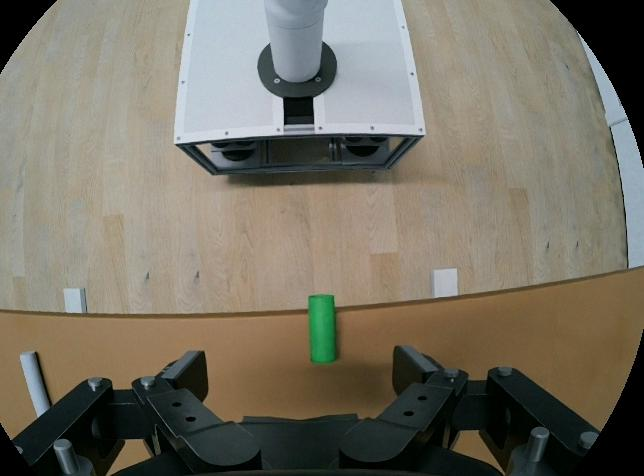

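Emit:
{"fn": "move", "kwargs": {"target": [0.586,0.022,0.775,0,0.02,-0.9998,0], "min_time_s": 2, "cameras": ["wrist_camera"]}}

Scene clock: 182.57 s.
move: done
base_odometry: x=+0.274 y=-0.954 heading=-1.485
base_tilt: forward=+0.5 right=+0.3
base_status: not commanded
joint_positions: joint_1_rad=-0.373 joint_2_rad=+0.353 joint_3_rad=+3.696 joint_4_rad=-1.152 joint_5_rad=-0.173 joint_6_rad=-1.683 joint_7_rad=-1.428 gripper_pos=+0.000
joint_status: not commanded
motor_effort: joint_1_rad=+0(2) joint_2_rad=-24(25) joint_3_rad=+2(3) joint_4_rad=+15(15) joint_5_rad=+0(1) joint_6_rad=+0(1) joint_7_rad=+0(1)
hand_pose: x=+0.5703 y=+0.0099 z=+0.7985 quat_wxyz=(+0.000, +0.005, -1.000, +0.006) (m; base frame)
hand_target: x=+0.5860 y=+0.0220 z=+0.7750 quat_wxyz=(+0.000, +0.020, -1.000, +0.000) (m; base frame)
hand_status: done (0.031 m and 1.9 deg from the pose sent, 0.083 m and 3.0 deg at the start)
pictures: wrist_camera
camera_calibration:
wrist_camera: T_world_to_cam=[[0.0235932, 0.999675, 0.00965712, -0.0333822], [0.999507, -0.0237871, 0.0204776, -0.533189], [0.0207006, 0.00916923, -0.999744, 0.926875], [0, 0, 0, 1]] pos_world=[0.514527, 0.0121897, 0.937878]

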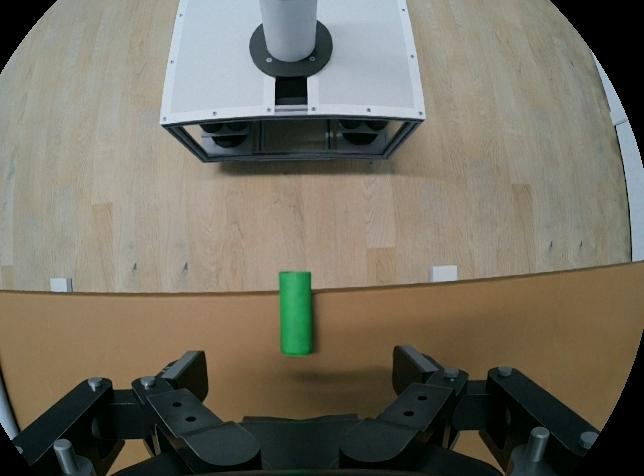

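Emit:
{"fn": "move", "kwargs": {"target": [0.581,0.022,0.738,0,0.02,-0.9998,0], "min_time_s": 2}}

Emit:
{"fn": "move", "kwargs": {"target": [0.579,0.022,0.727,0,0.02,-0.9998,0], "min_time_s": 1}}

Emit:
{"fn": "move", "kwargs": {"joints": {"gripper_pos":0.6}, "cameras": ["wrist_camera"]}}

Scene clock: 185.77 s.
move: done
base_odometry: x=+0.274 y=-0.954 heading=-1.485
base_tilt: forward=+0.5 right=+0.3
base_status: not commanded
joint_positions: joint_1_rad=-0.401 joint_2_rad=+0.353 joint_3_rad=+3.708 joint_4_rad=-1.286 joint_5_rad=-0.173 joint_6_rad=-1.561 joint_7_rad=-1.428 gripper_pos=+0.000
joint_status: not commanded
motor_effort: joint_1_rad=+1(2) joint_2_rad=-24(25) joint_3_rad=+2(3) joint_4_rad=+15(15) joint_5_rad=+0(1) joint_6_rad=+1(2) joint_7_rad=+1(1)
hand_pose: x=+0.5678 y=+0.0109 z=+0.7577 quat_wxyz=(+0.004, +0.002, -1.000, +0.006) (m; base frame)
hand_target: x=+0.5810 y=+0.0220 z=+0.7380 quat_wxyz=(+0.000, +0.020, -1.000, +0.000) (m; base frame)
hand_status: done (0.026 m and 2.3 deg from the pose sent, 0.063 m and 1.9 deg at the start)
pictures: none

Scene clock: 187.07 s.
move: done
base_odometry: x=+0.274 y=-0.954 heading=-1.485
base_tilt: forward=+0.5 right=+0.3
base_status: not commanded
joint_positions: joint_1_rad=-0.410 joint_2_rad=+0.353 joint_3_rad=+3.714 joint_4_rad=-1.324 joint_5_rad=-0.175 joint_6_rad=-1.525 joint_7_rad=-1.426 gripper_pos=+0.000
joint_status: not commanded
motor_effort: joint_1_rad=+0(2) joint_2_rad=-24(24) joint_3_rad=+3(3) joint_4_rad=+15(15) joint_5_rad=+0(1) joint_6_rad=+1(1) joint_7_rad=+0(1)
hand_pose: x=+0.5666 y=+0.0112 z=+0.7463 quat_wxyz=(+0.005, +0.001, -1.000, +0.006) (m; base frame)
hand_target: x=+0.5790 y=+0.0220 z=+0.7270 quat_wxyz=(+0.000, +0.020, -1.000, +0.000) (m; base frame)
hand_status: done (0.025 m and 2.3 deg from the pose sent, 0.035 m and 2.3 deg at the start)
pictures: none

Scene clock: 187.93 s.
move: done
base_odometry: x=+0.274 y=-0.954 heading=-1.485
base_tilt: forward=+0.5 right=+0.3
base_status: not commanded
joint_positions: joint_1_rad=-0.410 joint_2_rad=+0.353 joint_3_rad=+3.714 joint_4_rad=-1.324 joint_5_rad=-0.175 joint_6_rad=-1.524 joint_7_rad=-1.426 gripper_pos=+0.600
joint_status: all done
motor_effort: joint_1_rad=+1(2) joint_2_rad=-24(24) joint_3_rad=+3(3) joint_4_rad=+15(15) joint_5_rad=+0(1) joint_6_rad=+1(1) joint_7_rad=+0(1)
hand_pose: x=+0.5668 y=+0.0111 z=+0.7463 quat_wxyz=(+0.004, +0.001, -1.000, +0.006) (m; base frame)
hand_target: x=+0.5790 y=+0.0220 z=+0.7270 quat_wxyz=(+0.000, +0.020, -1.000, +0.000) (m; base frame)
hand_status: not commanded
pictures: wrist_camera
camera_calibration:
wrist_camera: T_world_to_cam=[[0.0304698, 0.999503, 0.00805358, -0.0368299], [0.999458, -0.0305667, 0.012197, -0.522269], [0.0124371, 0.00767758, -0.999893, 0.879504], [0, 0, 0, 1]] pos_world=[0.512169, 0.0140951, 0.886077]

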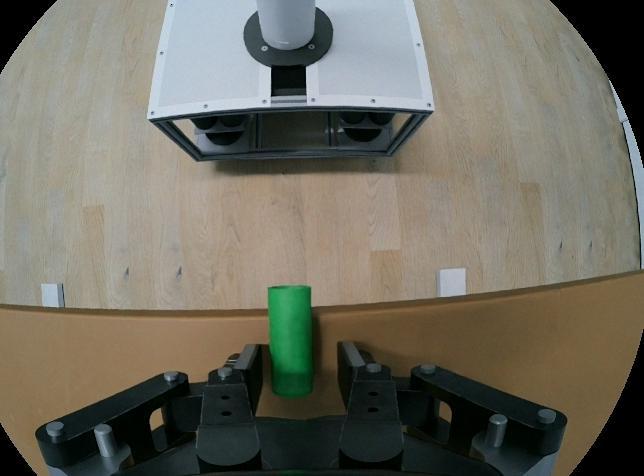

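Emit:
{"fn": "move", "kwargs": {"base": {"strafe_m":-0.0035}}}

Emit:
{"fn": "move", "kwargs": {"joints": {"gripper_pos":0.76}, "cameras": ["wrist_camera"]}}

Emit:
{"fn": "move", "kwargs": {"joints": {"gripper_pos":0.86}}}

Emit:
{"fn": "move", "kwargs": {"joints": {"gripper_pos":0.95}}}

Emit:
{"fn": "move", "kwargs": {"target": [0.56,0.02,0.83,0,0.02,-0.9998,0], "min_time_s": 2, "cameras": ["wrist_camera"]}}

Scene clock: 188.87 s.
move: done
base_odometry: x=+0.270 y=-0.954 heading=-1.484
base_tilt: forward=+0.6 right=+0.3
base_status: done
joint_positions: joint_1_rad=-0.414 joint_2_rad=+0.353 joint_3_rad=+3.716 joint_4_rad=-1.324 joint_5_rad=-0.176 joint_6_rad=-1.524 joint_7_rad=-1.426 gripper_pos=+0.600
joint_status: not commanded
motor_effort: joint_1_rad=+2(2) joint_2_rad=-24(25) joint_3_rad=+3(4) joint_4_rad=+15(15) joint_5_rad=+1(2) joint_6_rad=+1(1) joint_7_rad=+1(1)
hand_pose: x=+0.5670 y=+0.0122 z=+0.7464 quat_wxyz=(+0.004, +0.002, -1.000, +0.006) (m; base frame)
hand_target: x=+0.5790 y=+0.0220 z=+0.7270 quat_wxyz=(+0.000, +0.020, -1.000, +0.000) (m; base frame)
hand_status: not commanded
pictures: none

Scene clock: 189.47 s.
move: done
base_odometry: x=+0.270 y=-0.954 heading=-1.484
base_tilt: forward=+0.5 right=+0.3
base_status: not commanded
joint_positions: joint_1_rad=-0.414 joint_2_rad=+0.353 joint_3_rad=+3.716 joint_4_rad=-1.324 joint_5_rad=-0.176 joint_6_rad=-1.524 joint_7_rad=-1.426 gripper_pos=+0.760
joint_status: all done
motor_effort: joint_1_rad=+1(1) joint_2_rad=-24(24) joint_3_rad=+2(3) joint_4_rad=+15(15) joint_5_rad=+0(0) joint_6_rad=+1(1) joint_7_rad=+0(1)
hand_pose: x=+0.5670 y=+0.0122 z=+0.7464 quat_wxyz=(+0.004, +0.002, -1.000, +0.006) (m; base frame)
hand_target: x=+0.5790 y=+0.0220 z=+0.7270 quat_wxyz=(+0.000, +0.020, -1.000, +0.000) (m; base frame)
hand_status: not commanded
pictures: wrist_camera
camera_calibration:
wrist_camera: T_world_to_cam=[[0.0293638, 0.999529, 0.00888093, -0.0378966], [0.99948, -0.0294785, 0.0130758, -0.523144], [0.0133314, 0.00849235, -0.999875, 0.87911], [0, 0, 0, 1]] pos_world=[0.512265, 0.0149915, 0.886177]

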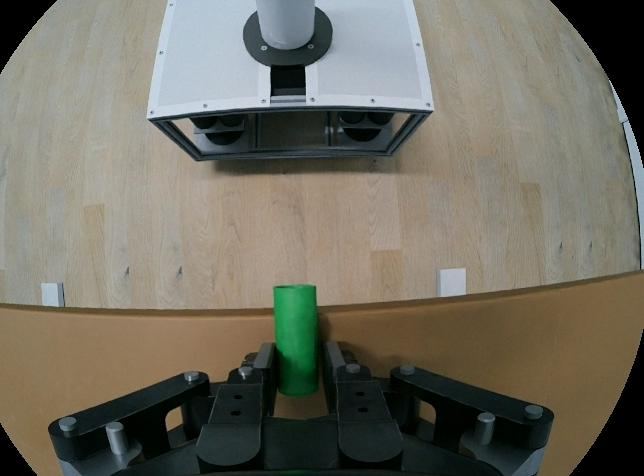

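Scene clock: 190.00 s.
move: off_target
base_odometry: x=+0.270 y=-0.954 heading=-1.484
base_tilt: forward=+0.5 right=+0.3
base_status: not commanded
joint_positions: joint_1_rad=-0.414 joint_2_rad=+0.353 joint_3_rad=+3.717 joint_4_rad=-1.324 joint_5_rad=-0.177 joint_6_rad=-1.524 joint_7_rad=-1.426 gripper_pos=+0.829
joint_status: gripper_pos off_target (ended at +0.829, target +0.860)
motor_effort: joint_1_rad=+1(2) joint_2_rad=-20(24) joint_3_rad=+2(3) joint_4_rad=+12(15) joint_5_rad=+0(1) joint_6_rad=+2(4) joint_7_rad=+0(1)
hand_pose: x=+0.5672 y=+0.0122 z=+0.7466 quat_wxyz=(+0.003, +0.002, -1.000, +0.006) (m; base frame)
hand_target: x=+0.5790 y=+0.0220 z=+0.7270 quat_wxyz=(+0.000, +0.020, -1.000, +0.000) (m; base frame)
hand_status: not commanded
pictures: none

Scene clock: 190.50 s.
move: off_target
base_odometry: x=+0.270 y=-0.954 heading=-1.484
base_tilt: forward=+0.5 right=+0.3
base_status: not commanded
joint_positions: joint_1_rad=-0.414 joint_2_rad=+0.353 joint_3_rad=+3.717 joint_4_rad=-1.324 joint_5_rad=-0.177 joint_6_rad=-1.524 joint_7_rad=-1.426 gripper_pos=+0.829
joint_status: gripper_pos off_target (ended at +0.829, target +0.950)
motor_effort: joint_1_rad=+1(1) joint_2_rad=-20(20) joint_3_rad=+2(2) joint_4_rad=+12(12) joint_5_rad=+0(1) joint_6_rad=+2(2) joint_7_rad=+0(1)
hand_pose: x=+0.5672 y=+0.0122 z=+0.7466 quat_wxyz=(+0.003, +0.002, -1.000, +0.006) (m; base frame)
hand_target: x=+0.5790 y=+0.0220 z=+0.7270 quat_wxyz=(+0.000, +0.020, -1.000, +0.000) (m; base frame)
hand_status: not commanded
pictures: none

Scene clock: 192.80 s.
move: done
base_odometry: x=+0.270 y=-0.954 heading=-1.484
base_tilt: forward=+0.5 right=+0.4
base_status: not commanded
joint_positions: joint_1_rad=-0.389 joint_2_rad=+0.354 joint_3_rad=+3.692 joint_4_rad=-1.087 joint_5_rad=-0.177 joint_6_rad=-1.723 joint_7_rad=-1.426 gripper_pos=+0.829
joint_status: not commanded
motor_effort: joint_1_rad=+1(2) joint_2_rad=-24(25) joint_3_rad=+2(3) joint_4_rad=+15(15) joint_5_rad=+0(1) joint_6_rad=+1(3) joint_7_rad=+0(1)
hand_pose: x=+0.5752 y=+0.0226 z=+0.8177 quat_wxyz=(-0.011, +0.021, -1.000, +0.006) (m; base frame)
hand_target: x=+0.5600 y=+0.0200 z=+0.8300 quat_wxyz=(+0.000, +0.020, -1.000, +0.000) (m; base frame)
hand_status: done (0.020 m and 1.4 deg from the pose sent, 0.084 m and 2.3 deg at the start)
pictures: wrist_camera
camera_calibration:
wrist_camera: T_world_to_cam=[[-0.0101311, 0.9999, 0.00989623, -0.027219], [0.999045, 0.00970071, 0.0426111, -0.556668], [0.0425108, 0.0103185, -0.999043, 0.932783], [0, 0, 0, 1]] pos_world=[0.516207, 0.0229915, 0.95588]

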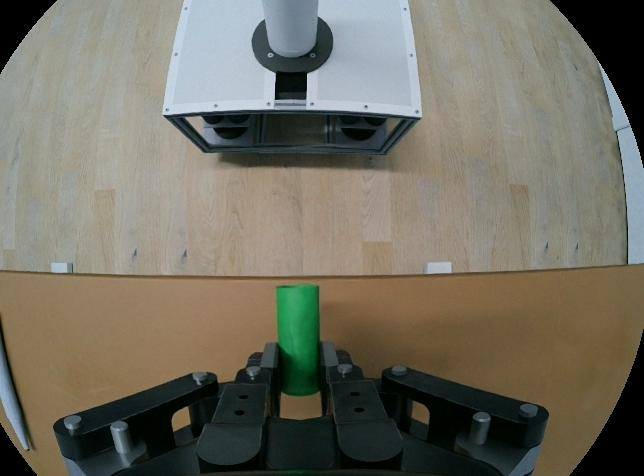

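Emit:
{"fn": "move", "kwargs": {"base": {"translate_m":-0.5}, "speeds": {"translate_m":0.25}}}

Emit:
{"fn": "move", "kwargs": {"joints": {"joint_1_rad":0,"joint_2_rad":-0.44,"joint_3_rad":3.14,"joint_4_rad":-1.72,"joint_5_rad":0,"joint_6_rad":-1.07,"joint_7_rad":0.1}, "min_time_s": 4}}

Emit:
{"fn": "move", "kwargs": {"joints": {"joint_7_rad":1.57}, "min_time_s": 2}}

Emit:
{"fn": "move", "kwargs": {"target": [0.75,0.08,0.86,0,0.707,0,0.707], "min_time_s": 3, "base": {"translate_m":0.22}, "speeds": {"translate_m":0.1}, "cameras": ["wrist_camera"]}}

Scene clock: 196.07 s.
move: done
base_odometry: x=+0.227 y=-0.456 heading=-1.484
base_tilt: forward=+0.5 right=+0.3
base_status: done
joint_positions: joint_1_rad=-0.385 joint_2_rad=+0.354 joint_3_rad=+3.690 joint_4_rad=-1.087 joint_5_rad=-0.177 joint_6_rad=-1.730 joint_7_rad=-1.426 gripper_pos=+0.829
joint_status: not commanded
motor_effort: joint_1_rad=+1(2) joint_2_rad=-25(27) joint_3_rad=+2(3) joint_4_rad=+14(15) joint_5_rad=+1(1) joint_6_rad=+1(2) joint_7_rad=+0(1)
hand_pose: x=+0.5731 y=+0.0220 z=+0.8178 quat_wxyz=(-0.008, +0.021, -1.000, +0.005) (m; base frame)
hand_target: x=+0.5600 y=+0.0200 z=+0.8300 quat_wxyz=(+0.000, +0.020, -1.000, +0.000) (m; base frame)
hand_status: not commanded
pictures: none

Scene clock: 200.70 s.
move: done
base_odometry: x=+0.227 y=-0.456 heading=-1.484
base_tilt: forward=+0.5 right=+0.3
base_status: not commanded
joint_positions: joint_1_rad=-0.019 joint_2_rad=-0.418 joint_3_rad=+3.157 joint_4_rad=-1.699 joint_5_rad=-0.038 joint_6_rad=-1.133 joint_7_rad=+0.057 gripper_pos=+0.829
joint_status: all done
motor_effort: joint_1_rad=+2(3) joint_2_rad=-4(27) joint_3_rad=+0(3) joint_4_rad=+18(18) joint_5_rad=-1(2) joint_6_rad=+7(8) joint_7_rad=+1(1)
hand_pose: x=+0.4565 y=+0.0123 z=+0.9240 quat_wxyz=(-0.261, +0.679, -0.642, +0.243) (m; base frame)
hand_target: x=+0.4624 y=+0.0020 z=+0.9339 quat_wxyz=(-0.259, +0.685, -0.618, +0.286) (m; base frame)
hand_status: not commanded
pictures: none

Scene clock: 203.37 s.
move: done
base_odometry: x=+0.227 y=-0.456 heading=-1.484
base_tilt: forward=+0.5 right=+0.3
base_status: not commanded
joint_positions: joint_1_rad=-0.019 joint_2_rad=-0.418 joint_3_rad=+3.157 joint_4_rad=-1.699 joint_5_rad=-0.038 joint_6_rad=-1.132 joint_7_rad=+1.527 gripper_pos=+0.829
joint_status: all done
motor_effort: joint_1_rad=+1(2) joint_2_rad=-4(4) joint_3_rad=+0(1) joint_4_rad=+18(18) joint_5_rad=+0(1) joint_6_rad=+7(8) joint_7_rad=+0(2)
hand_pose: x=+0.4566 y=+0.0123 z=+0.9241 quat_wxyz=(-0.031, +0.934, -0.021, +0.355) (m; base frame)
hand_target: x=+0.4624 y=+0.0020 z=+0.9339 quat_wxyz=(+0.000, +0.923, +0.000, +0.386) (m; base frame)
hand_status: not commanded
pictures: none

Scene clock: 207.07 s.
move: done
base_odometry: x=+0.246 y=-0.675 heading=-1.484
base_tilt: forward=+0.6 right=+0.3
base_status: done
joint_positions: joint_1_rad=-0.276 joint_2_rad=+0.235 joint_3_rad=+3.188 joint_4_rad=-2.090 joint_5_rad=-0.277 joint_6_rad=+0.761 joint_7_rad=+1.728 gripper_pos=+0.829
joint_status: not commanded
motor_effort: joint_1_rad=+0(2) joint_2_rad=-23(25) joint_3_rad=+0(1) joint_4_rad=+16(19) joint_5_rad=+1(2) joint_6_rad=+10(11) joint_7_rad=+0(1)
hand_pose: x=+0.7481 y=+0.0910 z=+0.8728 quat_wxyz=(-0.026, +0.711, +0.003, +0.703) (m; base frame)
hand_target: x=+0.7500 y=+0.0800 z=+0.8600 quat_wxyz=(+0.000, +0.707, +0.000, +0.707) (m; base frame)
hand_status: done (0.017 m and 3.1 deg from the pose sent, 0.308 m and 48.5 deg at the start)
pictures: wrist_camera
camera_calibration:
wrist_camera: T_world_to_cam=[[0.0190691, -0.997649, -0.0658247, 0.131674], [-0.0331253, 0.0651701, -0.997324, 0.94224], [0.999269, 0.0211985, -0.0318047, -0.58116], [0, 0, 0, 1]] pos_world=[0.609437, 0.0822783, 0.929903]

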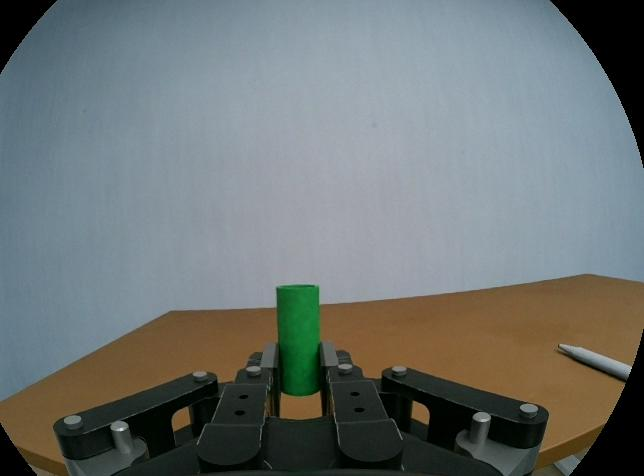

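Emit:
{"fn": "move", "kwargs": {"target": [0.892,0.075,0.80,0,0.731,0,0.682], "min_time_s": 2}}

Emit:
{"fn": "move", "kwargs": {"target": [0.892,0.075,0.765,0,0.722,0,0.692], "min_time_s": 1.5}}

Emit:
{"fn": "move", "kwargs": {"target": [0.892,0.075,0.74,0,0.722,0,0.692], "min_time_s": 1.2}}

Emit:
{"fn": "move", "kwargs": {"target": [0.892,0.075,0.727,0,0.722,0,0.692], "min_time_s": 1}}

Emit:
{"fn": "move", "kwargs": {"target": [0.892,0.075,0.717,0,0.722,0,0.692], "min_time_s": 1, "cameras": ["wrist_camera"]}}

Emit:
{"fn": "move", "kwargs": {"target": [0.892,0.075,0.708,0,0.722,0,0.692], "min_time_s": 1}}

Scene clock: 209.73 s.
move: done
base_odometry: x=+0.246 y=-0.675 heading=-1.484
base_tilt: forward=+0.5 right=+0.3
base_status: not commanded
joint_positions: joint_1_rad=-0.266 joint_2_rad=+0.546 joint_3_rad=+3.258 joint_4_rad=-1.731 joint_5_rad=-0.249 joint_6_rad=+0.716 joint_7_rad=+1.697 gripper_pos=+0.829
joint_status: not commanded
motor_effort: joint_1_rad=+1(2) joint_2_rad=-33(34) joint_3_rad=+1(1) joint_4_rad=+16(17) joint_5_rad=+1(2) joint_6_rad=+10(11) joint_7_rad=+0(1)
hand_pose: x=+0.8807 y=+0.0876 z=+0.8399 quat_wxyz=(-0.003, +0.705, +0.000, +0.710) (m; base frame)
hand_target: x=+0.8920 y=+0.0750 z=+0.8000 quat_wxyz=(+0.000, +0.731, +0.000, +0.682) (m; base frame)
hand_status: done (0.043 m and 4.4 deg from the pose sent, 0.162 m and 4.5 deg at the start)
pictures: none

Scene clock: 211.53 s.
move: done
base_odometry: x=+0.246 y=-0.675 heading=-1.484
base_tilt: forward=+0.5 right=+0.3
base_status: not commanded
joint_positions: joint_1_rad=-0.255 joint_2_rad=+0.614 joint_3_rad=+3.258 joint_4_rad=-1.735 joint_5_rad=-0.233 joint_6_rad=+0.736 joint_7_rad=+1.672 gripper_pos=+0.829
joint_status: not commanded
motor_effort: joint_1_rad=+1(2) joint_2_rad=-34(35) joint_3_rad=+1(1) joint_4_rad=+16(17) joint_5_rad=+0(1) joint_6_rad=+11(11) joint_7_rad=+1(1)
hand_pose: x=+0.8898 y=+0.0839 z=+0.7926 quat_wxyz=(+0.000, +0.722, +0.001, +0.692) (m; base frame)
hand_target: x=+0.8920 y=+0.0750 z=+0.7650 quat_wxyz=(+0.000, +0.722, +0.000, +0.692) (m; base frame)
hand_status: done (0.029 m and 0.1 deg from the pose sent, 0.077 m and 2.9 deg at the start)
pictures: none

Scene clock: 213.03 s.
move: done
base_odometry: x=+0.246 y=-0.675 heading=-1.484
base_tilt: forward=+0.5 right=+0.3
base_status: not commanded
joint_positions: joint_1_rad=-0.251 joint_2_rad=+0.660 joint_3_rad=+3.258 joint_4_rad=-1.750 joint_5_rad=-0.227 joint_6_rad=+0.794 joint_7_rad=+1.658 gripper_pos=+0.829
joint_status: not commanded
motor_effort: joint_1_rad=+0(2) joint_2_rad=-35(35) joint_3_rad=+1(2) joint_4_rad=+15(16) joint_5_rad=+1(1) joint_6_rad=+10(11) joint_7_rad=+0(1)
hand_pose: x=+0.8916 y=+0.0807 z=+0.7680 quat_wxyz=(+0.004, +0.722, +0.000, +0.692) (m; base frame)
hand_target: x=+0.8920 y=+0.0750 z=+0.7400 quat_wxyz=(+0.000, +0.722, +0.000, +0.692) (m; base frame)
hand_status: done (0.029 m and 0.5 deg from the pose sent, 0.053 m and 0.1 deg at the start)
pictures: none

Scene clock: 214.33 s.
move: done
base_odometry: x=+0.246 y=-0.675 heading=-1.484
base_tilt: forward=+0.6 right=+0.3
base_status: not commanded
joint_positions: joint_1_rad=-0.249 joint_2_rad=+0.684 joint_3_rad=+3.258 joint_4_rad=-1.756 joint_5_rad=-0.225 joint_6_rad=+0.826 joint_7_rad=+1.652 gripper_pos=+0.829
joint_status: not commanded
motor_effort: joint_1_rad=+1(2) joint_2_rad=-35(35) joint_3_rad=+1(2) joint_4_rad=+15(15) joint_5_rad=+0(1) joint_6_rad=+10(11) joint_7_rad=+1(1)
hand_pose: x=+0.8925 y=+0.0790 z=+0.7557 quat_wxyz=(+0.006, +0.721, +0.000, +0.693) (m; base frame)
hand_target: x=+0.8920 y=+0.0750 z=+0.7270 quat_wxyz=(+0.000, +0.722, +0.000, +0.692) (m; base frame)
hand_status: done (0.029 m and 0.7 deg from the pose sent, 0.041 m and 0.5 deg at the start)
pictures: none

Scene clock: 215.63 s.
move: done
base_odometry: x=+0.246 y=-0.675 heading=-1.484
base_tilt: forward=+0.5 right=+0.3
base_status: not commanded
joint_positions: joint_1_rad=-0.248 joint_2_rad=+0.703 joint_3_rad=+3.258 joint_4_rad=-1.760 joint_5_rad=-0.223 joint_6_rad=+0.849 joint_7_rad=+1.647 gripper_pos=+0.829
joint_status: not commanded
motor_effort: joint_1_rad=+0(2) joint_2_rad=-35(35) joint_3_rad=+1(2) joint_4_rad=+14(15) joint_5_rad=+0(1) joint_6_rad=+10(11) joint_7_rad=+0(1)
hand_pose: x=+0.8931 y=+0.0779 z=+0.7462 quat_wxyz=(+0.008, +0.721, +0.000, +0.693) (m; base frame)
hand_target: x=+0.8920 y=+0.0750 z=+0.7170 quat_wxyz=(+0.000, +0.722, +0.000, +0.692) (m; base frame)
hand_status: done (0.029 m and 0.9 deg from the pose sent, 0.039 m and 0.7 deg at the start)
pictures: wrist_camera
camera_calibration:
wrist_camera: T_world_to_cam=[[-0.0335197, -0.999208, -0.0214239, 0.121396], [-0.0595371, 0.0233943, -0.997952, 0.848972], [0.997663, -0.0321755, -0.0602741, -0.703039], [0, 0, 0, 1]] pos_world=[0.75601, 0.078818, 0.807459]

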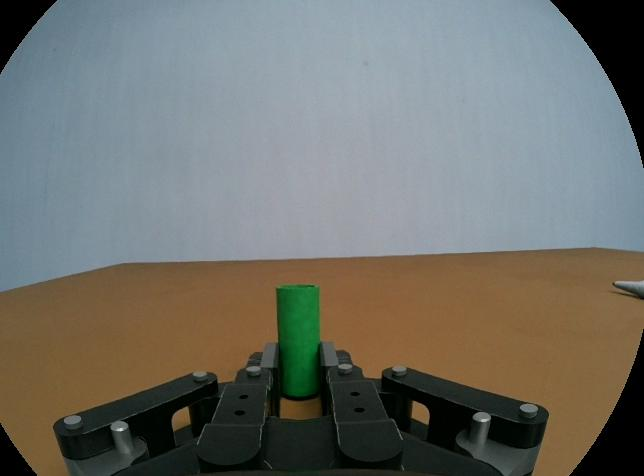

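Scene clock: 216.93 s.
move: done
base_odometry: x=+0.246 y=-0.675 heading=-1.484
base_tilt: forward=+0.5 right=+0.3
base_status: not commanded
joint_positions: joint_1_rad=-0.248 joint_2_rad=+0.713 joint_3_rad=+3.258 joint_4_rad=-1.761 joint_5_rad=-0.222 joint_6_rad=+0.876 joint_7_rad=+1.643 gripper_pos=+0.829
joint_status: not commanded
motor_effort: joint_1_rad=+1(2) joint_2_rad=-34(35) joint_3_rad=+1(2) joint_4_rad=+14(15) joint_5_rad=+1(1) joint_6_rad=+10(11) joint_7_rad=+0(1)
hand_pose: x=+0.8940 y=+0.0776 z=+0.7465 quat_wxyz=(+0.008, +0.715, -0.001, +0.699) (m; base frame)
hand_target: x=+0.8920 y=+0.0750 z=+0.7080 quat_wxyz=(+0.000, +0.722, +0.000, +0.692) (m; base frame)
hand_status: done (0.039 m and 1.5 deg from the pose sent, 0.038 m and 0.9 deg at the start)
pictures: none


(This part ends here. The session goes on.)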